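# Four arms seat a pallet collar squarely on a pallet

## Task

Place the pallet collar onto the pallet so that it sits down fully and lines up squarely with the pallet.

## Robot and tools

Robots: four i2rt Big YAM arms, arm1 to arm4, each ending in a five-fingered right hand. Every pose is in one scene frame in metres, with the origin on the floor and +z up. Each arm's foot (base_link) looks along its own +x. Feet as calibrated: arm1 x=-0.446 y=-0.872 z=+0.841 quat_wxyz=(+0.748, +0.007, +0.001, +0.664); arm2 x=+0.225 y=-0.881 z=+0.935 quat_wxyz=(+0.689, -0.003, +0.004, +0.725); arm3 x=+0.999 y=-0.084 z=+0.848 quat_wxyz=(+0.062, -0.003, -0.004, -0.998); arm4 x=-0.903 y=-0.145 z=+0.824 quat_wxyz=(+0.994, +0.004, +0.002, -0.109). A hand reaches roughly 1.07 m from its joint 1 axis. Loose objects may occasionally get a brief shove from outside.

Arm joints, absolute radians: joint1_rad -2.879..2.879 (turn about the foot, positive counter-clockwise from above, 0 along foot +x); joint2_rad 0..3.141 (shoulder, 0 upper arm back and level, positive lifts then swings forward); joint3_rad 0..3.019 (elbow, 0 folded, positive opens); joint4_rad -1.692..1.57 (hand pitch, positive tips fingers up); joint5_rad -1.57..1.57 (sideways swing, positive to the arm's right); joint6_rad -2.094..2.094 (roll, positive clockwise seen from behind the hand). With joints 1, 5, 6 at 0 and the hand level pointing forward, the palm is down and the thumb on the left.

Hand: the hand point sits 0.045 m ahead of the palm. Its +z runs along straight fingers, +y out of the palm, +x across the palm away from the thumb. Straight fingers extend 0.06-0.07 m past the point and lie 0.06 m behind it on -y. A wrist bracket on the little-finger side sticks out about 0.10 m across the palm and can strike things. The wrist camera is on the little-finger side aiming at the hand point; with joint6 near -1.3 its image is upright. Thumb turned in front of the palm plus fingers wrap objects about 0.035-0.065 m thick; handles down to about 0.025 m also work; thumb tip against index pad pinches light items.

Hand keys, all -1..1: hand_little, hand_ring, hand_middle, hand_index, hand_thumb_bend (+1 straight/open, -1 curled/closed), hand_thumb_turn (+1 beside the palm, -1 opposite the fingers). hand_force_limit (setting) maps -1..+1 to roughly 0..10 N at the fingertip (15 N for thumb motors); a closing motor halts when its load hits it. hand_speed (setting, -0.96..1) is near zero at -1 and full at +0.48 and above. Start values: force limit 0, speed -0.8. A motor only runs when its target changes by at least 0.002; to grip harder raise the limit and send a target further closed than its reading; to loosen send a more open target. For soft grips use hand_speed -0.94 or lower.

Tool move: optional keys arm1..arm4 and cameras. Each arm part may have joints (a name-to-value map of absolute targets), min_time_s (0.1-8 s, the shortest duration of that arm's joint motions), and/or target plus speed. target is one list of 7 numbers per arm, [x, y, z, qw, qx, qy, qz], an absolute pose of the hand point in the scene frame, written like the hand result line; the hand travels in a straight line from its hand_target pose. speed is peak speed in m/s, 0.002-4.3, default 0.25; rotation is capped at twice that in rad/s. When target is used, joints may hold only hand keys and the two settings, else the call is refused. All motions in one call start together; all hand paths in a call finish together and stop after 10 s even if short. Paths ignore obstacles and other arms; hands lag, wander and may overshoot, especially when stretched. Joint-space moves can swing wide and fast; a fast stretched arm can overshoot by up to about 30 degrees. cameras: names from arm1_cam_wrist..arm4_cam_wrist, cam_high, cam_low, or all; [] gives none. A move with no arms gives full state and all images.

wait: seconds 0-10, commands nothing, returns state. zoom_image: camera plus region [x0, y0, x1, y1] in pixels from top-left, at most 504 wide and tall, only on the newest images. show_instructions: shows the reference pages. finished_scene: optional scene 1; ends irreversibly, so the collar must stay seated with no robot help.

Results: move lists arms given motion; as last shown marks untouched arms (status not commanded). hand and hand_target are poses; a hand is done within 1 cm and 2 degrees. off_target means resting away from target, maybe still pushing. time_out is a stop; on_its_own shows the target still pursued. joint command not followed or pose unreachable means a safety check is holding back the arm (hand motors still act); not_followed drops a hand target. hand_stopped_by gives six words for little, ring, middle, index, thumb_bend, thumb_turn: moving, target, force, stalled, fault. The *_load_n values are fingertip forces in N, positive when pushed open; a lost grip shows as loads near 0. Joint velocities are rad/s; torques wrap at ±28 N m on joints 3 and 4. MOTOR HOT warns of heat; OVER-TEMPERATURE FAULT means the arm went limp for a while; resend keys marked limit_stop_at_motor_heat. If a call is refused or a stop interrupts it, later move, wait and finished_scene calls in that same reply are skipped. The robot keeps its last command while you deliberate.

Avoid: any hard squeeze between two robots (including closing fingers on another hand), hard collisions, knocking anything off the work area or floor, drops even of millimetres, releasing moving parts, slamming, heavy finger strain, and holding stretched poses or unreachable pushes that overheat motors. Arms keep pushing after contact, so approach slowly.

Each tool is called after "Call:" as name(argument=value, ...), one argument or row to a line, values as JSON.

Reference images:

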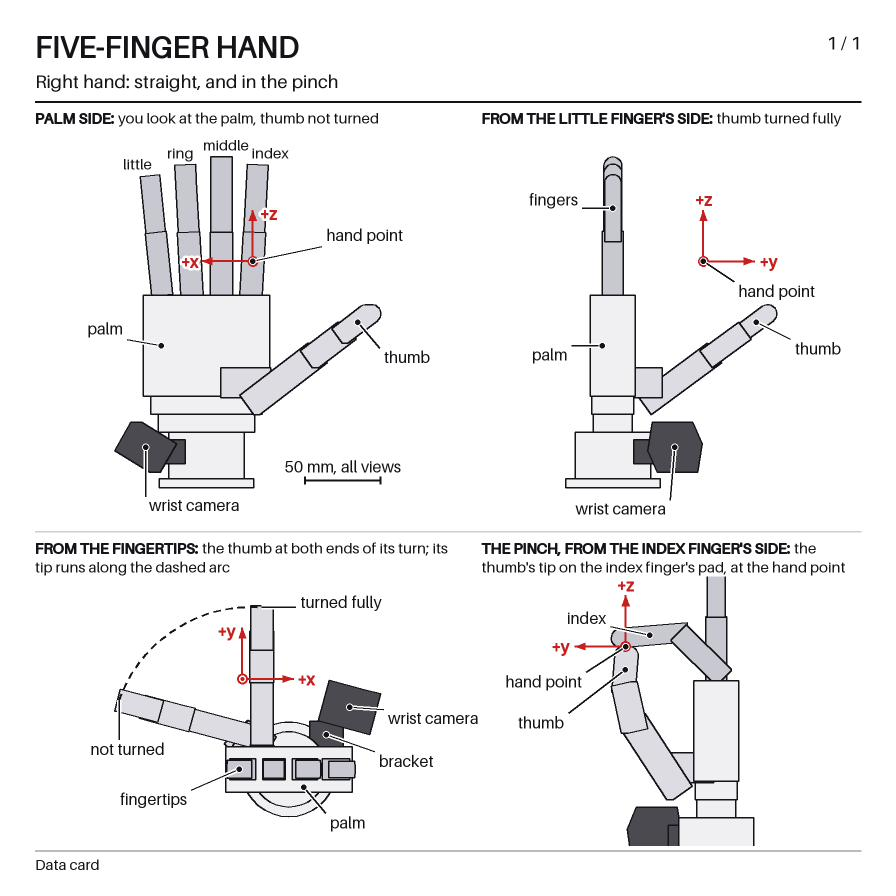

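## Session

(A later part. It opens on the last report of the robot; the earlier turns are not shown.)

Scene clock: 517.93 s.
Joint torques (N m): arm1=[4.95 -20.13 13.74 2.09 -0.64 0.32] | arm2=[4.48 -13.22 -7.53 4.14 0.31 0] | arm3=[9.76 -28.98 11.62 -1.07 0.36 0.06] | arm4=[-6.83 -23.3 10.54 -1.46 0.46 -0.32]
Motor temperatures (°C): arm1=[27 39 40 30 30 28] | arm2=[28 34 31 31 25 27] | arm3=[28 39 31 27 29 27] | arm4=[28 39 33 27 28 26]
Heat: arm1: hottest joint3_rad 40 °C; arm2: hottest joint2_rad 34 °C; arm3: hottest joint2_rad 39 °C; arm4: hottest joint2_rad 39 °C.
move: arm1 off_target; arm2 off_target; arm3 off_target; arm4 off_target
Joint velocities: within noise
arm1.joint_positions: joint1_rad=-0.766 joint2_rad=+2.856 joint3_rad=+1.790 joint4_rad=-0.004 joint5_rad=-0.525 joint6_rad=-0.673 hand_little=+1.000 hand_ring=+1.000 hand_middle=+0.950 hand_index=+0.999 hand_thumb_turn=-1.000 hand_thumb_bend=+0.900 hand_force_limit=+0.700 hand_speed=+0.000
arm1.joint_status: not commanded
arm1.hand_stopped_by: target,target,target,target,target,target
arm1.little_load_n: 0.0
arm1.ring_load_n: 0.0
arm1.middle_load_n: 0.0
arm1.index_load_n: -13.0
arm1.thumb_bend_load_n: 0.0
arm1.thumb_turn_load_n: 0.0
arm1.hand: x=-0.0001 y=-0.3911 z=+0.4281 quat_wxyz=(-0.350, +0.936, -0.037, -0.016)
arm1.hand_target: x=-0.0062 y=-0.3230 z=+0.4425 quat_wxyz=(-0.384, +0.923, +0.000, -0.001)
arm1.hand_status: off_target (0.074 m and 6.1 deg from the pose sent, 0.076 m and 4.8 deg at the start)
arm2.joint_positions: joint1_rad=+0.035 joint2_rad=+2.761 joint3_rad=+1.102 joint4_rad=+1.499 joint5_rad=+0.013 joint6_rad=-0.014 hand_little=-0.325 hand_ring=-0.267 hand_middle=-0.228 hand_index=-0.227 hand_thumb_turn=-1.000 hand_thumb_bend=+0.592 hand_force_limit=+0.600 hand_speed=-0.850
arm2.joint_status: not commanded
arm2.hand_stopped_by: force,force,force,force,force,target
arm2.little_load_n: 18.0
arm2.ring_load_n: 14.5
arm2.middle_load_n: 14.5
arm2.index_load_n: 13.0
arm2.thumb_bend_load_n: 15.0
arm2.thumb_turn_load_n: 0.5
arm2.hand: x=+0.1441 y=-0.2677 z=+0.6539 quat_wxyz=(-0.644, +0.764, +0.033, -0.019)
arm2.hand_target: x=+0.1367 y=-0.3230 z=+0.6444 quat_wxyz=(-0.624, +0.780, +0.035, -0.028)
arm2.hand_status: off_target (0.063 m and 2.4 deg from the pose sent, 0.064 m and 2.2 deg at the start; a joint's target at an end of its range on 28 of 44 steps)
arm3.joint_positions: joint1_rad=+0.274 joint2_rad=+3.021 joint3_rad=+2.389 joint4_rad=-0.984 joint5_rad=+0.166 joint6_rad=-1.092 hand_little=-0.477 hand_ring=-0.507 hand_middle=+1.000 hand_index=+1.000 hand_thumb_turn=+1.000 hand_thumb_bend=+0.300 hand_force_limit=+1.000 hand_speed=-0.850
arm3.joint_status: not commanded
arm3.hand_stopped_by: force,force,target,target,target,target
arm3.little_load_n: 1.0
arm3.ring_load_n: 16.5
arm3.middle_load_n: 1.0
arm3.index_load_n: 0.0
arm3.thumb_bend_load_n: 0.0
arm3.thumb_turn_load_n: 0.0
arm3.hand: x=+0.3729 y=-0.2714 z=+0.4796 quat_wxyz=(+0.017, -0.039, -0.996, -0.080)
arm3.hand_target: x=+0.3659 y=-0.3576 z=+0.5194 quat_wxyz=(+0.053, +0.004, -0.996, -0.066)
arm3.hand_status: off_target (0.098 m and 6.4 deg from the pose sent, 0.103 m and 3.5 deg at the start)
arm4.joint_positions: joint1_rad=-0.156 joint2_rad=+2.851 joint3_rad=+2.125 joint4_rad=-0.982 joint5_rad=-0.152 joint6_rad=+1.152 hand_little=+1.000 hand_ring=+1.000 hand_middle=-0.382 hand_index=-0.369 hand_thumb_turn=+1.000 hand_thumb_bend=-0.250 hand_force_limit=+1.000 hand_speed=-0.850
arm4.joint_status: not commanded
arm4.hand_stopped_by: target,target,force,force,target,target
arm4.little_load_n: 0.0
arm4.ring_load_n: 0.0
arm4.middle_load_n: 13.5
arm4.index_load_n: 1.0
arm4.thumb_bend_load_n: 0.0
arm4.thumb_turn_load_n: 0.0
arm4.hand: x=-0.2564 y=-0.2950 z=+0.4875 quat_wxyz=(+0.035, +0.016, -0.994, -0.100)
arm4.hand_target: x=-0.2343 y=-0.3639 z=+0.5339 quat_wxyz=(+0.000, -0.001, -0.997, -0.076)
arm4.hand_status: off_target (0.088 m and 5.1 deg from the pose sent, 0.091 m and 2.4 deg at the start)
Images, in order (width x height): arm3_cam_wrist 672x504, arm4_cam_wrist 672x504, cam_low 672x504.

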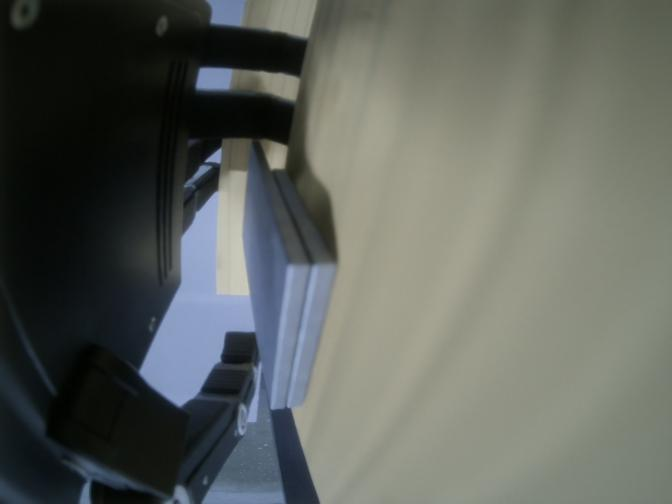

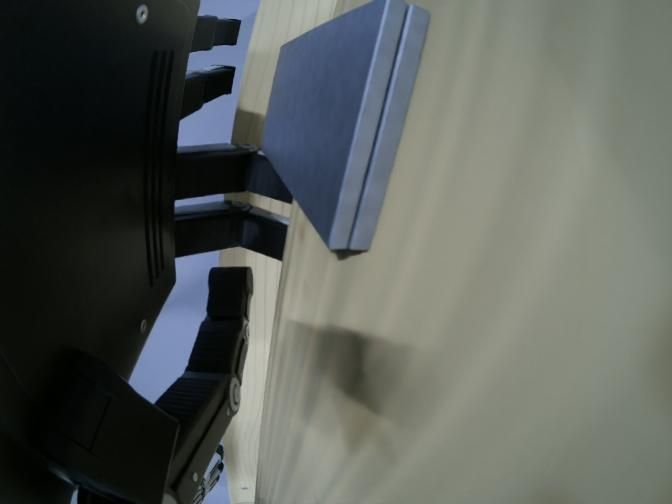

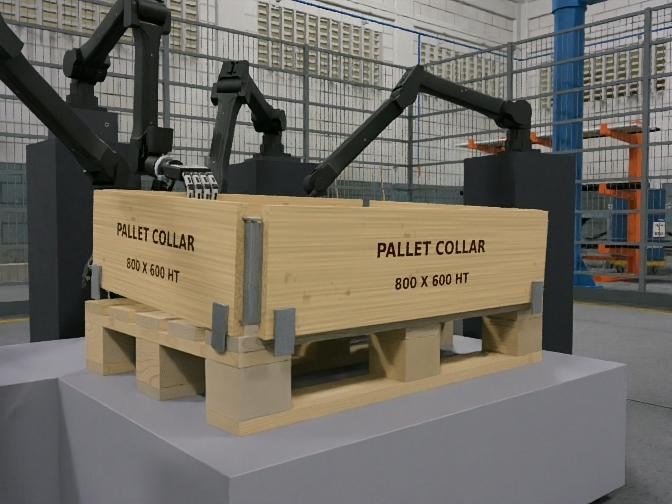

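Call:
move(
  arm1={"target":[0.000,-0.405,0.424,0.3827,-0.9239,0,0],"speed":0.1},
  arm2={"target":[0.138,-0.280,0.645,0.629,-0.776,-0.034,0.028],"speed":0.05},
  arm3={"target":[0.368,-0.272,0.500,-0.0522,-0.0036,0.9962,0.0697],"speed":0.07},
  arm4={"target":[-0.245,-0.290,0.515,0,0,0.9969,0.0785],"speed":0.07},
)

Call:
move(
  arm1={"target":[-0.030,-0.480,0.480,0.3827,-0.9239,0,0],"speed":0.2},
  arm2={"target":[0.138,-0.280,0.638,0.629,-0.776,-0.034,0.028],"speed":0.05},
  arm3={"target":[0.366,-0.268,0.471,-0.0522,-0.0036,0.9962,0.0697],"speed":0.04},
  arm4={"target":[-0.240,-0.285,0.490,0,0,0.9969,0.0785],"speed":0.04},
)

Call:
move(
  arm1={"target":[-0.075,-0.440,0.720,0.629,-0.776,-0.034,0.028],"speed":0.25,"joints":{"hand_speed":0.0,"hand_little":0.35,"hand_ring":0.35,"hand_middle":0.35,"hand_index":0.35,"hand_thumb_bend":0.9}},
)

Call:
move(
  arm1={"target":[-0.075,-0.275,0.705,0.629,-0.776,-0.034,0.028],"speed":0.2},
)

Call:
move(
  arm1={"target":[-0.075,-0.276,0.630,0.629,-0.776,-0.034,0.028],"speed":0.1},
  cameras=["arm1_cam_wrist","arm2_cam_wrist","cam_low","arm3_cam_wrist","arm4_cam_wrist"],
)

Scene clock: 520.60 s.
Joint torques (N m): arm1=[-1.26 -21.42 4.81 1.44 -0.57 -0.13] | arm2=[3.37 -14.33 -1.07 1.68 -0.16 0.01] | arm3=[2.55 -29.39 5.29 -1.26 0.56 -0.12] | arm4=[0.21 -23.71 4.64 -1.42 -0.68 -0.07]
Motor temperatures (°C): arm1=[27 39 40 30 30 28] | arm2=[28 34 31 31 25 27] | arm3=[28 39 31 27 28 27] | arm4=[28 40 33 27 28 26]
Heat: arm1: hottest joint3_rad 40 °C; arm2: hottest joint2_rad 34 °C; arm3: hottest joint2_rad 39 °C; arm4: hottest joint2_rad 40 °C.
move: arm1 done; arm2 off_target; arm3 off_target; arm4 off_target
Joint velocities: within noise
arm1.joint_positions: joint1_rad=-0.783 joint2_rad=+2.856 joint3_rad=+1.730 joint4_rad=+0.095 joint5_rad=-0.580 joint6_rad=-0.741 hand_little=+1.000 hand_ring=+1.000 hand_middle=+0.950 hand_index=+1.000 hand_thumb_turn=-1.000 hand_thumb_bend=+0.900 hand_force_limit=+0.700 hand_speed=+0.000
arm1.joint_status: not commanded
arm1.hand_stopped_by: target,target,target,target,target,target
arm1.little_load_n: 0.0
arm1.ring_load_n: 0.0
arm1.middle_load_n: 0.0
arm1.index_load_n: -0.5
arm1.thumb_bend_load_n: 0.0
arm1.thumb_turn_load_n: 0.0
arm1.hand: x=-0.0041 y=-0.4011 z=+0.4230 quat_wxyz=(-0.380, +0.925, -0.001, -0.005)
arm1.hand_target: x=-0.0002 y=-0.4049 z=+0.4239 quat_wxyz=(-0.383, +0.924, +0.000, +0.000)
arm1.hand_status: done (0.006 m and 0.7 deg from the pose sent, 0.015 m and 6.1 deg at the start)
arm2.joint_positions: joint1_rad=+0.035 joint2_rad=+2.766 joint3_rad=+1.113 joint4_rad=+1.471 joint5_rad=+0.013 joint6_rad=-0.014 hand_little=-0.325 hand_ring=-0.267 hand_middle=-0.228 hand_index=-0.227 hand_thumb_turn=-1.000 hand_thumb_bend=+0.592 hand_force_limit=+0.600 hand_speed=-0.850
arm2.joint_status: not commanded
arm2.hand_stopped_by: force,force,force,force,force,target
arm2.little_load_n: 12.5
arm2.ring_load_n: 10.0
arm2.middle_load_n: 9.5
arm2.index_load_n: 7.0
arm2.thumb_bend_load_n: 18.0
arm2.thumb_turn_load_n: 0.0
arm2.hand: x=+0.1442 y=-0.2672 z=+0.6465 quat_wxyz=(-0.636, +0.771, +0.034, -0.019)
arm2.hand_target: x=+0.1382 y=-0.2797 z=+0.6448 quat_wxyz=(-0.629, +0.776, +0.034, -0.028)
arm2.hand_status: off_target (0.014 m and 1.5 deg from the pose sent, 0.016 m and 2.4 deg at the start)
arm3.joint_positions: joint1_rad=+0.270 joint2_rad=+2.955 joint3_rad=+2.205 joint4_rad=-0.789 joint5_rad=+0.163 joint6_rad=-1.180 hand_little=-0.477 hand_ring=-0.507 hand_middle=+1.000 hand_index=+1.000 hand_thumb_turn=+1.000 hand_thumb_bend=+0.300 hand_force_limit=+1.000 hand_speed=-0.850
arm3.joint_status: not commanded
arm3.hand_stopped_by: force,force,target,target,target,target
arm3.little_load_n: 3.5
arm3.ring_load_n: 8.5
arm3.middle_load_n: 0.0
arm3.index_load_n: 0.5
arm3.thumb_bend_load_n: 0.0
arm3.thumb_turn_load_n: 0.0
arm3.hand: x=+0.3745 y=-0.2638 z=+0.4666 quat_wxyz=(+0.049, +0.000, -0.997, -0.065)
arm3.hand_target: x=+0.3677 y=-0.2720 z=+0.4984 quat_wxyz=(+0.052, +0.004, -0.996, -0.070)
arm3.hand_status: off_target (0.035 m and 0.8 deg from the pose sent, 0.021 m and 6.4 deg at the start)
arm4.joint_positions: joint1_rad=-0.144 joint2_rad=+2.805 joint3_rad=+2.001 joint4_rad=-0.824 joint5_rad=-0.128 joint6_rad=+1.217 hand_little=+1.000 hand_ring=+1.000 hand_middle=-0.382 hand_index=-0.369 hand_thumb_turn=+1.000 hand_thumb_bend=-0.250 hand_force_limit=+1.000 hand_speed=-0.850
arm4.joint_status: not commanded
arm4.hand_stopped_by: target,target,force,force,target,target
arm4.little_load_n: 0.0
arm4.ring_load_n: 0.0
arm4.middle_load_n: 8.5
arm4.index_load_n: 1.5
arm4.thumb_bend_load_n: 0.0
arm4.thumb_turn_load_n: 0.0
arm4.hand: x=-0.2549 y=-0.2922 z=+0.4791 quat_wxyz=(+0.006, -0.007, -0.997, -0.074)
arm4.hand_target: x=-0.2447 y=-0.2901 z=+0.5134 quat_wxyz=(+0.000, +0.000, -0.997, -0.078)
arm4.hand_status: off_target (0.037 m and 1.2 deg from the pose sent, 0.030 m and 5.1 deg at the start)
pictures: none

Scene clock: 521.97 s.
Joint torques (N m): arm1=[-0.62 -19.96 3.47 1.5 -0.66 -0.11] | arm2=[3.43 -13.51 -0.08 1.73 -0.14 -0.02] | arm3=[1.44 -24.53 9.31 -1.02 0.53 -0.16] | arm4=[0.73 -19.31 8.16 -1.02 -0.73 0.02]
Motor temperatures (°C): arm1=[27 39 39 30 30 28] | arm2=[28 34 31 31 25 27] | arm3=[28 39 31 27 28 27] | arm4=[28 40 33 27 28 26]
Heat: arm1: hottest joint2_rad 39 °C; arm2: hottest joint2_rad 34 °C; arm3: hottest joint2_rad 39 °C; arm4: hottest joint2_rad 40 °C.
move: arm1 done; arm2 off_target; arm3 off_target; arm4 off_target
Joint velocities: within noise
arm1.joint_positions: joint1_rad=-0.865 joint2_rad=+2.653 joint3_rad=+1.390 joint4_rad=+0.188 joint5_rad=-0.617 joint6_rad=-0.819 hand_little=+1.000 hand_ring=+1.000 hand_middle=+0.950 hand_index=+1.000 hand_thumb_turn=-1.000 hand_thumb_bend=+0.900 hand_force_limit=+0.700 hand_speed=+0.000
arm1.joint_status: not commanded
arm1.hand_stopped_by: target,target,target,target,target,target
arm1.little_load_n: 0.0
arm1.ring_load_n: 0.0
arm1.middle_load_n: 0.0
arm1.index_load_n: 0.0
arm1.thumb_bend_load_n: 0.0
arm1.thumb_turn_load_n: 0.0
arm1.hand: x=-0.0306 y=-0.4789 z=+0.4777 quat_wxyz=(-0.380, +0.925, -0.004, -0.004)
arm1.hand_target: x=-0.0299 y=-0.4798 z=+0.4801 quat_wxyz=(-0.383, +0.924, +0.000, +0.000)
arm1.hand_status: done (0.003 m and 0.8 deg from the pose sent, 0.101 m and 0.7 deg at the start)
arm2.joint_positions: joint1_rad=+0.034 joint2_rad=+2.769 joint3_rad=+1.115 joint4_rad=+1.471 joint5_rad=+0.012 joint6_rad=-0.014 hand_little=-0.325 hand_ring=-0.267 hand_middle=-0.228 hand_index=-0.227 hand_thumb_turn=-1.000 hand_thumb_bend=+0.592 hand_force_limit=+0.600 hand_speed=-0.850
arm2.joint_status: not commanded
arm2.hand_stopped_by: force,force,force,force,force,target
arm2.little_load_n: 12.0
arm2.ring_load_n: 9.5
arm2.middle_load_n: 8.5
arm2.index_load_n: 6.5
arm2.thumb_bend_load_n: 18.5
arm2.thumb_turn_load_n: 0.5
arm2.hand: x=+0.1443 y=-0.2670 z=+0.6455 quat_wxyz=(-0.636, +0.771, +0.034, -0.019)
arm2.hand_target: x=+0.1381 y=-0.2798 z=+0.6381 quat_wxyz=(-0.629, +0.776, +0.034, -0.028)
arm2.hand_status: off_target (0.016 m and 1.4 deg from the pose sent, 0.017 m and 1.5 deg at the start)
arm3.joint_positions: joint1_rad=+0.269 joint2_rad=+2.961 joint3_rad=+2.212 joint4_rad=-0.787 joint5_rad=+0.162 joint6_rad=-1.181 hand_little=-0.477 hand_ring=-0.507 hand_middle=+1.000 hand_index=+1.000 hand_thumb_turn=+1.000 hand_thumb_bend=+0.300 hand_force_limit=+1.000 hand_speed=-0.850
arm3.joint_status: not commanded
arm3.hand_stopped_by: force,force,target,target,target,target
arm3.little_load_n: 2.5
arm3.ring_load_n: 7.0
arm3.middle_load_n: 0.0
arm3.index_load_n: 0.0
arm3.thumb_bend_load_n: 0.0
arm3.thumb_turn_load_n: 0.0
arm3.hand: x=+0.3736 y=-0.2639 z=+0.4643 quat_wxyz=(+0.050, +0.000, -0.997, -0.064)
arm3.hand_target: x=+0.3663 y=-0.2680 z=+0.4711 quat_wxyz=(+0.053, +0.004, -0.996, -0.069)
arm3.hand_status: off_target (0.011 m and 0.8 deg from the pose sent, 0.010 m and 0.8 deg at the start)
arm4.joint_positions: joint1_rad=-0.141 joint2_rad=+2.807 joint3_rad=+2.003 joint4_rad=-0.823 joint5_rad=-0.127 joint6_rad=+1.219 hand_little=+1.000 hand_ring=+1.000 hand_middle=-0.382 hand_index=-0.369 hand_thumb_turn=+1.000 hand_thumb_bend=-0.250 hand_force_limit=+1.000 hand_speed=-0.850
arm4.joint_status: not commanded
arm4.hand_stopped_by: target,target,force,force,target,target
arm4.little_load_n: 0.0
arm4.ring_load_n: 0.0
arm4.middle_load_n: 9.0
arm4.index_load_n: 2.0
arm4.thumb_bend_load_n: -0.5
arm4.thumb_turn_load_n: 0.0
arm4.hand: x=-0.2544 y=-0.2905 z=+0.4781 quat_wxyz=(+0.006, -0.006, -0.997, -0.073)
arm4.hand_target: x=-0.2404 y=-0.2849 z=+0.4901 quat_wxyz=(+0.000, +0.000, -0.997, -0.078)
arm4.hand_status: off_target (0.019 m and 1.2 deg from the pose sent, 0.020 m and 1.2 deg at the start)
pictures: none

Scene clock: 524.20 s.
Joint torques (N m): arm1=[-1.44 -16.09 3.88 2.02 -0.37 0.05] | arm2=[3.49 -13.33 -0.16 1.74 -0.14 0.01] | arm3=[2.32 -25.64 9.09 -0.83 0.57 -0.16] | arm4=[0.73 -19.31 8.14 -1.03 -0.73 0.02]
Motor temperatures (°C): arm1=[27 39 39 30 30 28] | arm2=[28 34 31 31 25 27] | arm3=[28 39 31 27 28 27] | arm4=[28 40 33 27 28 26]
Heat: arm1: hottest joint2_rad 39 °C; arm2: hottest joint2_rad 34 °C; arm3: hottest joint2_rad 39 °C; arm4: hottest joint2_rad 40 °C.
move: arm1 done
Joint velocities: within noise
arm1.joint_positions: joint1_rad=-0.888 joint2_rad=+2.259 joint3_rad=+0.987 joint4_rad=+0.813 joint5_rad=-1.060 joint6_rad=-0.421 hand_little=+0.350 hand_ring=+0.350 hand_middle=+0.350 hand_index=+0.350 hand_thumb_turn=-1.000 hand_thumb_bend=+0.900 hand_force_limit=+0.700 hand_speed=+0.000
arm1.joint_status: all done
arm1.hand_stopped_by: target,target,target,target,target,target
arm1.little_load_n: -0.5
arm1.ring_load_n: 0.0
arm1.middle_load_n: 0.0
arm1.index_load_n: 0.0
arm1.thumb_bend_load_n: 0.0
arm1.thumb_turn_load_n: 0.0
arm1.hand: x=-0.0759 y=-0.4351 z=+0.7215 quat_wxyz=(-0.629, +0.776, +0.040, -0.030)
arm1.hand_target: x=-0.0751 y=-0.4400 z=+0.7200 quat_wxyz=(-0.629, +0.776, +0.034, -0.028)
arm1.hand_status: done (0.005 m and 0.7 deg from the pose sent, 0.249 m and 33.8 deg at the start)
arm2, arm3, arm4: as last shown
arm2.thumb_bend_load_n: 18.0
arm3.middle_load_n: 0.5
arm4.thumb_bend_load_n: 0.0
pictures: none

Scene clock: 525.73 s.
Joint torques (N m): arm1=[-1.03 -16.97 9.03 1.03 -0.16 0.06] | arm2=[3.37 -13.33 -0.17 1.8 -0.14 -0.01] | arm3=[1.9 -24.59 9.51 -1.11 0.55 -0.16] | arm4=[0.79 -19.31 8.17 -1.02 -0.73 0.02]
Motor temperatures (°C): arm1=[27 39 39 30 30 28] | arm2=[28 34 31 31 25 27] | arm3=[28 39 31 27 28 27] | arm4=[28 39 33 27 28 26]
Heat: arm1: hottest joint2_rad 39 °C; arm2: hottest joint2_rad 34 °C; arm3: hottest joint2_rad 39 °C; arm4: hottest joint2_rad 39 °C.
move: arm1 off_target
Joint velocities: within noise
arm1.joint_positions: joint1_rad=-0.658 joint2_rad=+2.390 joint3_rad=+1.287 joint4_rad=+0.786 joint5_rad=-0.840 joint6_rad=-0.265 hand_little=+0.350 hand_ring=+0.350 hand_middle=+0.350 hand_index=+0.350 hand_thumb_turn=-1.000 hand_thumb_bend=+0.900 hand_force_limit=+0.700 hand_speed=+0.000
arm1.joint_status: not commanded
arm1.hand_stopped_by: target,target,target,target,target,target
arm1.little_load_n: 0.0
arm1.ring_load_n: 0.0
arm1.middle_load_n: 0.0
arm1.index_load_n: 0.0
arm1.thumb_bend_load_n: 0.0
arm1.thumb_turn_load_n: 0.0
arm1.hand: x=-0.0789 y=-0.2787 z=+0.7172 quat_wxyz=(-0.632, +0.774, +0.040, -0.024)
arm1.hand_target: x=-0.0754 y=-0.2755 z=+0.7052 quat_wxyz=(-0.629, +0.776, +0.034, -0.028)
arm1.hand_status: off_target (0.013 m and 1.0 deg from the pose sent, 0.161 m and 0.7 deg at the start)
arm2, arm3, arm4: as last shown
arm2.index_load_n: 7.0
arm2.thumb_bend_load_n: 18.5
arm3.middle_load_n: 0.0
pictures: none

Scene clock: 527.27 s.
Joint torques (N m): arm1=[-0.32 -18.32 7.99 1.95 -0.3 0.1] | arm2=[3.43 -13.27 -0.24 1.78 -0.15 -0.02] | arm3=[1.96 -24.59 9.51 -0.85 0.56 -0.12] | arm4=[0.73 -19.37 8.14 -1.03 -0.73 0.02]
Motor temperatures (°C): arm1=[27 39 39 30 30 28] | arm2=[28 34 31 31 25 27] | arm3=[28 39 31 27 28 27] | arm4=[28 39 33 27 28 26]
Heat: arm1: hottest joint2_rad 39 °C; arm2: hottest joint2_rad 34 °C; arm3: hottest joint2_rad 39 °C; arm4: hottest joint2_rad 39 °C.
move: arm1 done
Joint velocities: within noise
arm1.joint_positions: joint1_rad=-0.658 joint2_rad=+2.574 joint3_rad=+1.381 joint4_rad=+0.847 joint5_rad=-0.840 joint6_rad=-0.265 hand_little=+0.350 hand_ring=+0.350 hand_middle=+0.350 hand_index=+0.350 hand_thumb_turn=-1.000 hand_thumb_bend=+0.900 hand_force_limit=+0.700 hand_speed=+0.000
arm1.joint_status: not commanded
arm1.hand_stopped_by: target,target,target,target,target,target
arm1.little_load_n: 0.0
arm1.ring_load_n: 0.0
arm1.middle_load_n: 0.0
arm1.index_load_n: 0.0
arm1.thumb_bend_load_n: 0.0
arm1.thumb_turn_load_n: 0.0
arm1.hand: x=-0.0813 y=-0.2796 z=+0.6361 quat_wxyz=(-0.624, +0.780, +0.034, -0.032)
arm1.hand_target: x=-0.0752 y=-0.2763 z=+0.6302 quat_wxyz=(-0.629, +0.776, +0.034, -0.028)
arm1.hand_status: done (0.009 m and 0.8 deg from the pose sent, 0.087 m and 1.0 deg at the start)
arm2, arm3, arm4: as last shown
arm2.index_load_n: 6.5
arm2.thumb_bend_load_n: 18.0
arm4.thumb_bend_load_n: -0.5
pictures: arm1_cam_wrist, arm2_cam_wrist, arm3_cam_wrist, arm4_cam_wrist, cam_low
Images, in order (width x height): arm1_cam_wrist 672x504, arm2_cam_wrist 672x504, arm3_cam_wrist 672x504, arm4_cam_wrist 672x504, cam_low 672x504.

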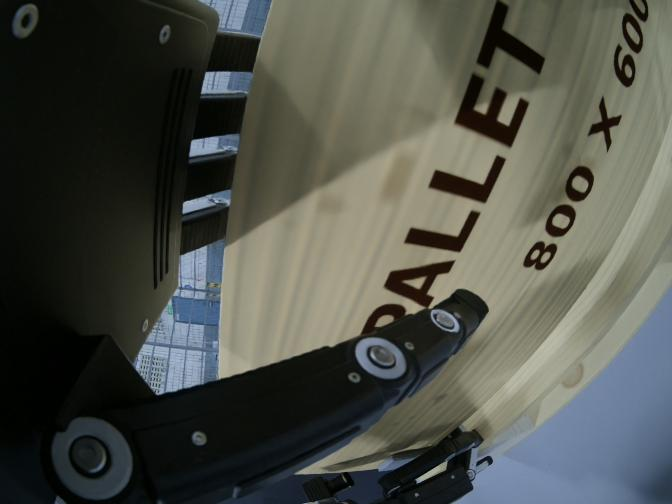

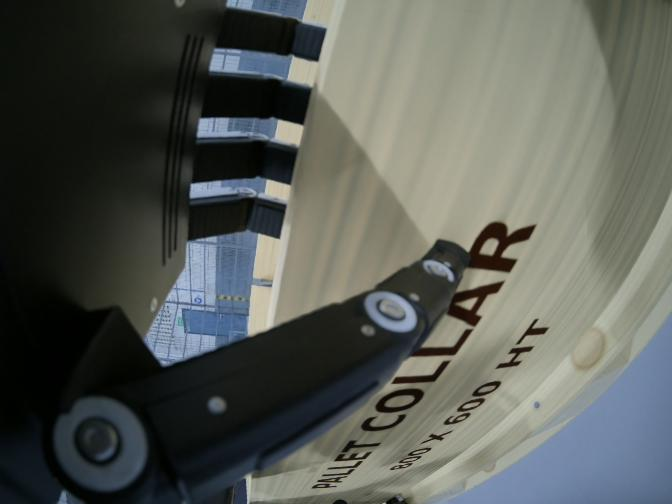

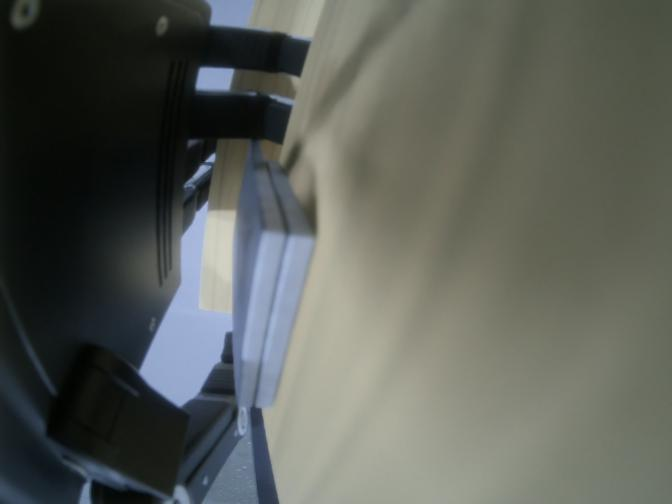

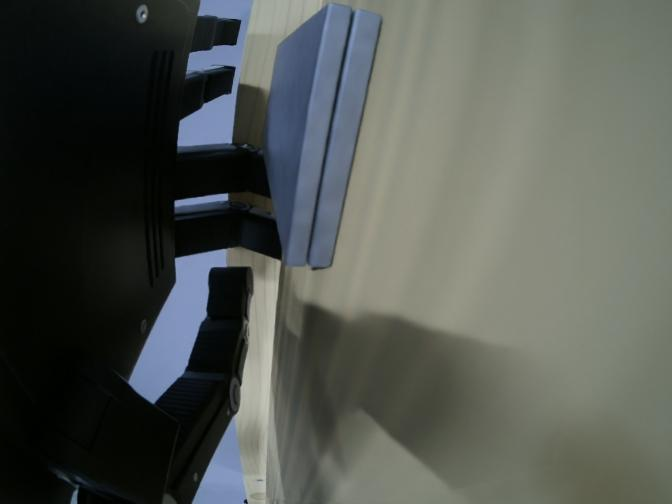

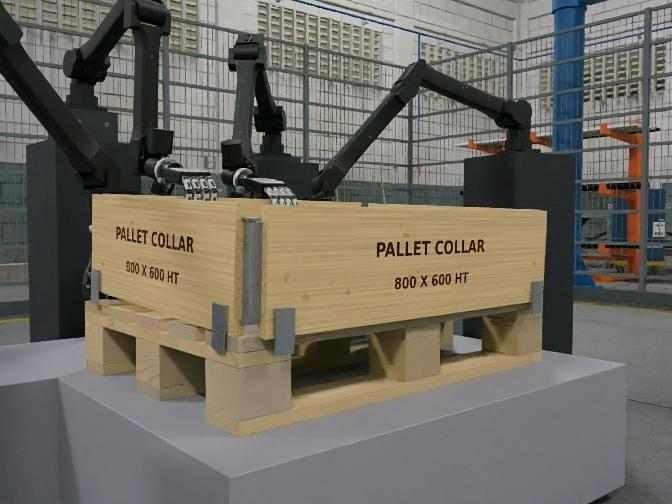

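Call:
move(
  arm1={"joints":{"hand_force_limit":0.0,"hand_speed":-0.85,"hand_little":-0.5,"hand_ring":-0.5,"hand_middle":-0.5,"hand_index":-0.5,"hand_thumb_bend":0.0}},
)

Call:
move(
  arm1={"joints":{"hand_force_limit":0.7,"hand_little":-0.55,"hand_ring":-0.55,"hand_middle":-0.55,"hand_index":-0.55,"hand_thumb_bend":-0.05}},
  arm2={"joints":{"hand_force_limit":0.8,"hand_thumb_bend":-0.06}},
)

Scene clock: 531.20 s.
Joint torques (N m): arm1=[-1.38 -18.08 7.27 2.07 -0.24 0.09] | arm2=[3.49 -13.8 -0.23 1.76 -0.16 -0.01] | arm3=[1.9 -24.82 9.33 -0.81 0.56 -0.16] | arm4=[0.73 -19.37 8.16 -1.02 -0.73 0.03]
Motor temperatures (°C): arm1=[27 39 38 30 30 28] | arm2=[28 34 31 31 25 27] | arm3=[28 40 31 27 28 27] | arm4=[28 39 33 27 28 26]
Heat: arm1: hottest joint2_rad 39 °C; arm2: hottest joint2_rad 34 °C; arm3: hottest joint2_rad 40 °C; arm4: hottest joint2_rad 39 °C.
move: arm1 off_target
Joint velocities: within noise
arm1.joint_positions: joint1_rad=-0.654 joint2_rad=+2.574 joint3_rad=+1.392 joint4_rad=+0.849 joint5_rad=-0.841 joint6_rad=-0.265 hand_little=-0.232 hand_ring=-0.161 hand_middle=-0.105 hand_index=-0.065 hand_thumb_turn=-1.000 hand_thumb_bend=+0.489 hand_force_limit=+0.000 hand_speed=-0.850
arm1.joint_status: hand_little off_target (ended at -0.232, target -0.500); hand_ring off_target (ended at -0.161, target -0.500); hand_middle off_target (ended at -0.105, target -0.500); hand_index off_target (ended at -0.065, target -0.500); hand_thumb_bend off_target (ended at +0.489, target +0.000); the others done
arm1.hand_stopped_by: force,force,force,force,force,target
arm1.little_load_n: 7.0
arm1.ring_load_n: 1.5
arm1.middle_load_n: 0.0
arm1.index_load_n: 0.0
arm1.thumb_bend_load_n: 7.0
arm1.thumb_turn_load_n: 0.5
arm1.hand: x=-0.0802 y=-0.2739 z=+0.6398 quat_wxyz=(-0.628, +0.777, +0.039, -0.030)
arm1.hand_target: x=-0.0751 y=-0.2763 z=+0.6303 quat_wxyz=(-0.629, +0.776, +0.034, -0.028)
arm1.hand_status: not commanded
arm2, arm3, arm4: as last shown
arm3.hand_target: x=+0.3663 y=-0.2681 z=+0.4711 quat_wxyz=(+0.053, +0.004, -0.996, -0.069)
arm4.thumb_bend_load_n: 0.0
pictures: none

Scene clock: 531.73 s.
Joint torques (N m): arm1=[-1.03 -18.08 7.31 1.89 -0.28 0.03] | arm2=[3.02 -13.22 -0.16 1.78 -0.15 0] | arm3=[2.37 -24.47 9.42 -0.77 0.53 -0.16] | arm4=[0.67 -19.37 8.16 -1.03 -0.73 0.03]
Motor temperatures (°C): arm1=[27 39 38 30 30 28] | arm2=[28 34 31 30 25 27] | arm3=[28 40 31 27 28 27] | arm4=[28 39 33 27 28 26]
Heat: arm1: hottest joint2_rad 39 °C; arm2: hottest joint2_rad 34 °C; arm3: hottest joint2_rad 40 °C; arm4: hottest joint2_rad 39 °C.
move: arm1 off_target; arm2 off_target
Joint velocities: within noise
arm1.joint_positions: joint1_rad=-0.653 joint2_rad=+2.574 joint3_rad=+1.393 joint4_rad=+0.849 joint5_rad=-0.840 joint6_rad=-0.265 hand_little=-0.243 hand_ring=-0.198 hand_middle=-0.157 hand_index=-0.131 hand_thumb_turn=-1.000 hand_thumb_bend=+0.474 hand_force_limit=+0.700 hand_speed=-0.850
arm1.joint_status: hand_little off_target (ended at -0.243, target -0.550); hand_ring off_target (ended at -0.198, target -0.550); hand_middle off_target (ended at -0.157, target -0.550); hand_index off_target (ended at -0.131, target -0.550); hand_thumb_bend off_target (ended at +0.474, target -0.050); the others done
arm1.hand_stopped_by: force,force,force,force,force,target
arm1.little_load_n: 6.0
arm1.ring_load_n: 9.5
arm1.middle_load_n: 9.5
arm1.index_load_n: 8.5
arm1.thumb_bend_load_n: 13.5
arm1.thumb_turn_load_n: 0.5
arm1.hand: x=-0.0801 y=-0.2735 z=+0.6400 quat_wxyz=(-0.628, +0.777, +0.039, -0.029)
arm1.hand_target: x=-0.0750 y=-0.2763 z=+0.6303 quat_wxyz=(-0.629, +0.776, +0.034, -0.028)
arm1.hand_status: not commanded
arm2.joint_positions: joint1_rad=+0.034 joint2_rad=+2.769 joint3_rad=+1.115 joint4_rad=+1.471 joint5_rad=+0.012 joint6_rad=-0.014 hand_little=-0.325 hand_ring=-0.267 hand_middle=-0.228 hand_index=-0.228 hand_thumb_turn=-1.000 hand_thumb_bend=+0.592 hand_force_limit=+0.800 hand_speed=-0.850
arm2.joint_status: hand_thumb_bend off_target (ended at +0.592, target -0.060); the others done
arm2.hand_stopped_by: force,force,force,force,force,target
arm2.little_load_n: 12.0
arm2.ring_load_n: 9.5
arm2.middle_load_n: 8.5
arm2.index_load_n: 6.5
arm2.thumb_bend_load_n: 18.0
arm2.thumb_turn_load_n: 0.0
arm2.hand: x=+0.1443 y=-0.2670 z=+0.6455 quat_wxyz=(-0.636, +0.771, +0.034, -0.019)
arm2.hand_target: x=+0.1381 y=-0.2798 z=+0.6381 quat_wxyz=(-0.629, +0.776, +0.034, -0.028)
arm2.hand_status: not commanded
arm3, arm4: as last shown
pictures: none

Call:
move(
  arm1={"target":[-0.075,-0.278,0.665,0.629,-0.776,-0.034,0.028],"speed":0.04},
  arm2={"target":[0.140,-0.279,0.670,0.629,-0.776,-0.034,0.028],"speed":0.04},
)

Call:
move(
  arm1={"target":[-0.075,-0.280,0.695,0.629,-0.776,-0.034,0.028],"speed":0.04},
  arm2={"target":[0.140,-0.280,0.700,0.629,-0.776,-0.034,0.028],"speed":0.04},
  cameras=["arm1_cam_wrist","arm2_cam_wrist","cam_low","arm3_cam_wrist"],
)

Scene clock: 533.20 s.
Joint torques (N m): arm1=[-1.03 -23.88 3.69 1.51 -0.87 0.13] | arm2=[2.9 -18.37 -3.74 2.3 -0.22 -0.02] | arm3=[1.32 -24.64 9.37 -1.1 0.58 -0.14] | arm4=[0.73 -19.37 8.12 -0.98 -0.73 0.03]
Motor temperatures (°C): arm1=[27 39 38 30 30 28] | arm2=[28 34 31 30 25 27] | arm3=[28 40 31 27 28 27] | arm4=[28 39 33 27 28 26]
Heat: arm1: hottest joint2_rad 39 °C; arm2: hottest joint2_rad 34 °C; arm3: hottest joint2_rad 40 °C; arm4: hottest joint2_rad 39 °C.
move: arm1 off_target; arm2 off_target
Joint velocities: within noise
arm1.joint_positions: joint1_rad=-0.649 joint2_rad=+2.561 joint3_rad=+1.384 joint4_rad=+0.829 joint5_rad=-0.826 joint6_rad=-0.273 hand_little=-0.243 hand_ring=-0.198 hand_middle=-0.157 hand_index=-0.131 hand_thumb_turn=-1.000 hand_thumb_bend=+0.474 hand_force_limit=+0.700 hand_speed=-0.850
arm1.joint_status: not commanded
arm1.hand_stopped_by: force,force,force,force,force,target
arm1.little_load_n: 8.0
arm1.ring_load_n: 10.5
arm1.middle_load_n: 9.5
arm1.index_load_n: 6.5
arm1.thumb_bend_load_n: 14.5
arm1.thumb_turn_load_n: 0.0
arm1.hand: x=-0.0811 y=-0.2735 z=+0.6414 quat_wxyz=(-0.623, +0.781, +0.036, -0.027)
arm1.hand_target: x=-0.0750 y=-0.2775 z=+0.6639 quat_wxyz=(-0.629, +0.776, +0.034, -0.028)
arm1.hand_status: off_target (0.025 m and 1.0 deg from the pose sent, 0.026 m and 0.6 deg at the start)
arm2.joint_positions: joint1_rad=+0.034 joint2_rad=+2.748 joint3_rad=+1.105 joint4_rad=+1.434 joint5_rad=+0.010 joint6_rad=-0.014 hand_little=-0.325 hand_ring=-0.267 hand_middle=-0.228 hand_index=-0.228 hand_thumb_turn=-1.000 hand_thumb_bend=+0.592 hand_force_limit=+0.800 hand_speed=-0.850
arm2.joint_status: not commanded
arm2.hand_stopped_by: force,force,force,force,force,target
arm2.little_load_n: 11.0
arm2.ring_load_n: 9.5
arm2.middle_load_n: 9.5
arm2.index_load_n: 7.0
arm2.thumb_bend_load_n: 16.0
arm2.thumb_turn_load_n: 1.0
arm2.hand: x=+0.1443 y=-0.2674 z=+0.6466 quat_wxyz=(-0.626, +0.779, +0.035, -0.019)
arm2.hand_target: x=+0.1399 y=-0.2777 z=+0.6682 quat_wxyz=(-0.629, +0.776, +0.034, -0.028)
arm2.hand_status: off_target (0.026 m and 1.1 deg from the pose sent, 0.028 m and 1.4 deg at the start)
arm3, arm4: as last shown
arm3.joint_positions: joint1_rad=+0.269 joint2_rad=+2.961 joint3_rad=+2.213 joint4_rad=-0.788 joint5_rad=+0.162 joint6_rad=-1.181 hand_little=-0.477 hand_ring=-0.507 hand_middle=+1.000 hand_index=+1.000 hand_thumb_turn=+1.000 hand_thumb_bend=+0.300 hand_force_limit=+1.000 hand_speed=-0.850
arm3.little_load_n: 1.5
arm3.ring_load_n: 6.0
arm3.hand: x=+0.3735 y=-0.2640 z=+0.4645 quat_wxyz=(+0.050, +0.000, -0.997, -0.064)
arm3.hand_target: x=+0.3663 y=-0.2681 z=+0.4712 quat_wxyz=(+0.053, +0.004, -0.996, -0.069)
arm4.joint_positions: joint1_rad=-0.141 joint2_rad=+2.807 joint3_rad=+2.004 joint4_rad=-0.825 joint5_rad=-0.127 joint6_rad=+1.219 hand_little=+1.000 hand_ring=+1.000 hand_middle=-0.382 hand_index=-0.369 hand_thumb_turn=+1.000 hand_thumb_bend=-0.250 hand_force_limit=+1.000 hand_speed=-0.850
arm4.middle_load_n: 7.5
arm4.index_load_n: 1.0
arm4.hand: x=-0.2543 y=-0.2905 z=+0.4783 quat_wxyz=(+0.006, -0.006, -0.997, -0.073)
arm4.hand_target: x=-0.2403 y=-0.2850 z=+0.4902 quat_wxyz=(+0.000, +0.000, -0.997, -0.078)
pictures: none

Scene clock: 534.77 s.
Joint torques (N m): arm1=[-2.61 -26.05 3.18 1.65 -1.51 0.32] | arm2=[3.14 -14.15 0.75 2.03 -0.01 -0.03] | arm3=[1.9 -24.76 8.92 -0.84 0.55 -0.11] | arm4=[0.38 -19.43 8.08 -0.68 -0.48 0.03]
Motor temperatures (°C): arm1=[27 39 37 30 30 28] | arm2=[28 34 31 30 25 27] | arm3=[28 40 31 27 28 27] | arm4=[28 40 33 27 28 26]
Heat: arm1: hottest joint2_rad 39 °C; arm2: hottest joint2_rad 34 °C; arm3: hottest joint2_rad 40 °C; arm4: hottest joint2_rad 40 °C.
move: arm1 off_target; arm2 done
Joint velocities: within noise
arm1.joint_positions: joint1_rad=-0.638 joint2_rad=+2.519 joint3_rad=+1.354 joint4_rad=+0.791 joint5_rad=-0.810 joint6_rad=-0.297 hand_little=-0.243 hand_ring=-0.198 hand_middle=-0.157 hand_index=-0.131 hand_thumb_turn=-1.000 hand_thumb_bend=+0.474 hand_force_limit=+0.700 hand_speed=-0.850
arm1.joint_status: not commanded
arm1.hand_stopped_by: force,force,force,force,force,target
arm1.little_load_n: 7.5
arm1.ring_load_n: 11.0
arm1.middle_load_n: 10.5
arm1.index_load_n: 7.0
arm1.thumb_bend_load_n: 12.5
arm1.thumb_turn_load_n: 0.0
arm1.hand: x=-0.0877 y=-0.2736 z=+0.6521 quat_wxyz=(-0.614, +0.788, +0.039, -0.025)
arm1.hand_target: x=-0.0748 y=-0.2787 z=+0.6921 quat_wxyz=(-0.629, +0.776, +0.035, -0.028)
arm1.hand_status: off_target (0.045 m and 2.3 deg from the pose sent, 0.054 m and 0.9 deg at the start)
arm2.joint_positions: joint1_rad=+0.034 joint2_rad=+2.614 joint3_rad=+0.974 joint4_rad=+1.419 joint5_rad=+0.004 joint6_rad=-0.014 hand_little=-0.326 hand_ring=-0.268 hand_middle=-0.229 hand_index=-0.229 hand_thumb_turn=-1.000 hand_thumb_bend=+0.588 hand_force_limit=+0.800 hand_speed=-0.850
arm2.joint_status: not commanded
arm2.hand_stopped_by: force,force,force,force,force,target
arm2.little_load_n: 0.0
arm2.ring_load_n: 0.0
arm2.middle_load_n: 0.0
arm2.index_load_n: 0.0
arm2.thumb_bend_load_n: 0.0
arm2.thumb_turn_load_n: 0.0
arm2.hand: x=+0.1446 y=-0.2817 z=+0.6932 quat_wxyz=(-0.621, +0.783, +0.037, -0.021)
arm2.hand_target: x=+0.1400 y=-0.2801 z=+0.6999 quat_wxyz=(-0.629, +0.776, +0.034, -0.028)
arm2.hand_status: done (0.008 m and 1.5 deg from the pose sent, 0.055 m and 1.1 deg at the start)
arm3, arm4: as last shown
arm3.joint_positions: joint1_rad=+0.268 joint2_rad=+2.963 joint3_rad=+2.218 joint4_rad=-0.788 joint5_rad=+0.162 joint6_rad=-1.181 hand_little=-0.477 hand_ring=-0.507 hand_middle=+1.000 hand_index=+1.000 hand_thumb_turn=+1.000 hand_thumb_bend=+0.300 hand_force_limit=+1.000 hand_speed=-0.850
arm3.little_load_n: 3.5
arm3.ring_load_n: 7.5
arm3.middle_load_n: 0.5
arm3.hand: x=+0.3720 y=-0.2638 z=+0.4643 quat_wxyz=(+0.051, -0.001, -0.997, -0.064)
arm3.hand_target: x=+0.3662 y=-0.2681 z=+0.4712 quat_wxyz=(+0.053, +0.004, -0.996, -0.069)
arm4.joint_positions: joint1_rad=-0.137 joint2_rad=+2.808 joint3_rad=+2.004 joint4_rad=-0.832 joint5_rad=-0.134 joint6_rad=+1.219 hand_little=+1.000 hand_ring=+1.000 hand_middle=-0.383 hand_index=-0.369 hand_thumb_turn=+1.000 hand_thumb_bend=-0.250 hand_force_limit=+1.000 hand_speed=-0.850
arm4.middle_load_n: 4.5
arm4.index_load_n: 0.0
arm4.hand: x=-0.2556 y=-0.2860 z=+0.4784 quat_wxyz=(+0.009, -0.005, -0.997, -0.078)
arm4.hand_target: x=-0.2404 y=-0.2849 z=+0.4901 quat_wxyz=(+0.000, +0.000, -0.997, -0.078)
pictures: arm1_cam_wrist, arm2_cam_wrist, arm3_cam_wrist, cam_low
Images, in order (width x height): arm1_cam_wrist 672x504, arm2_cam_wrist 672x504, arm3_cam_wrist 672x504, cam_low 672x504.

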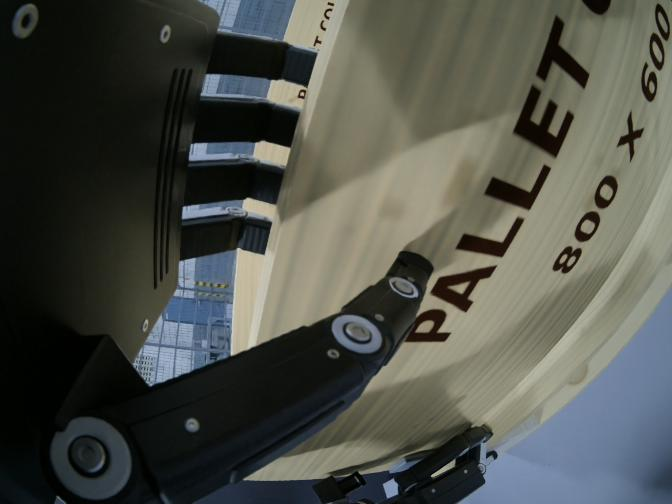

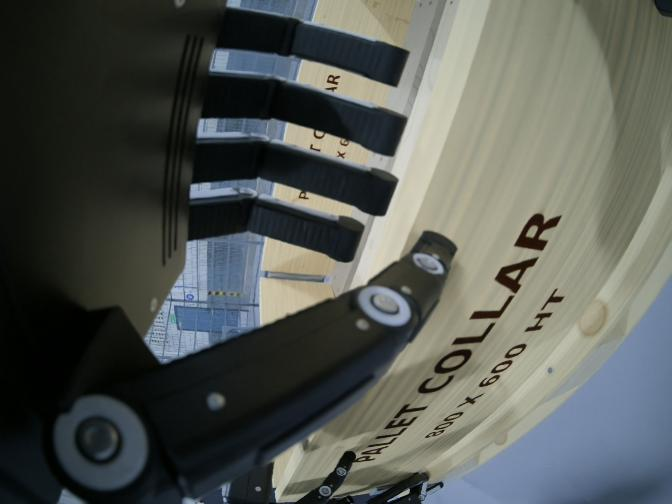

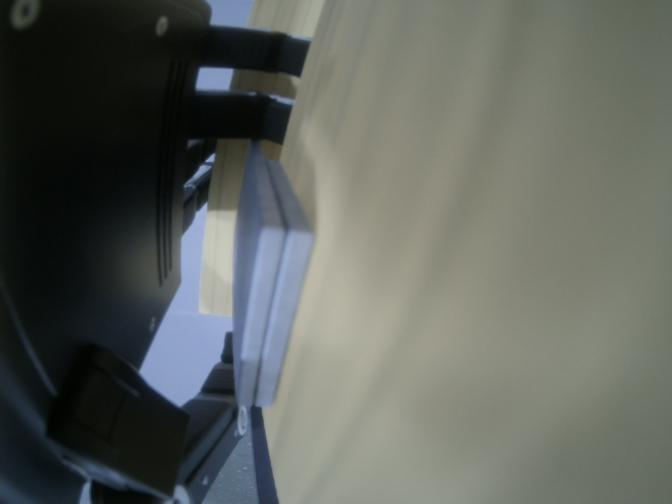

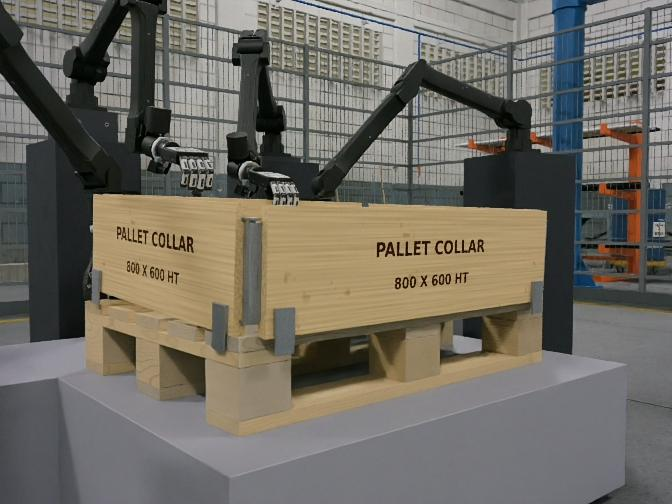

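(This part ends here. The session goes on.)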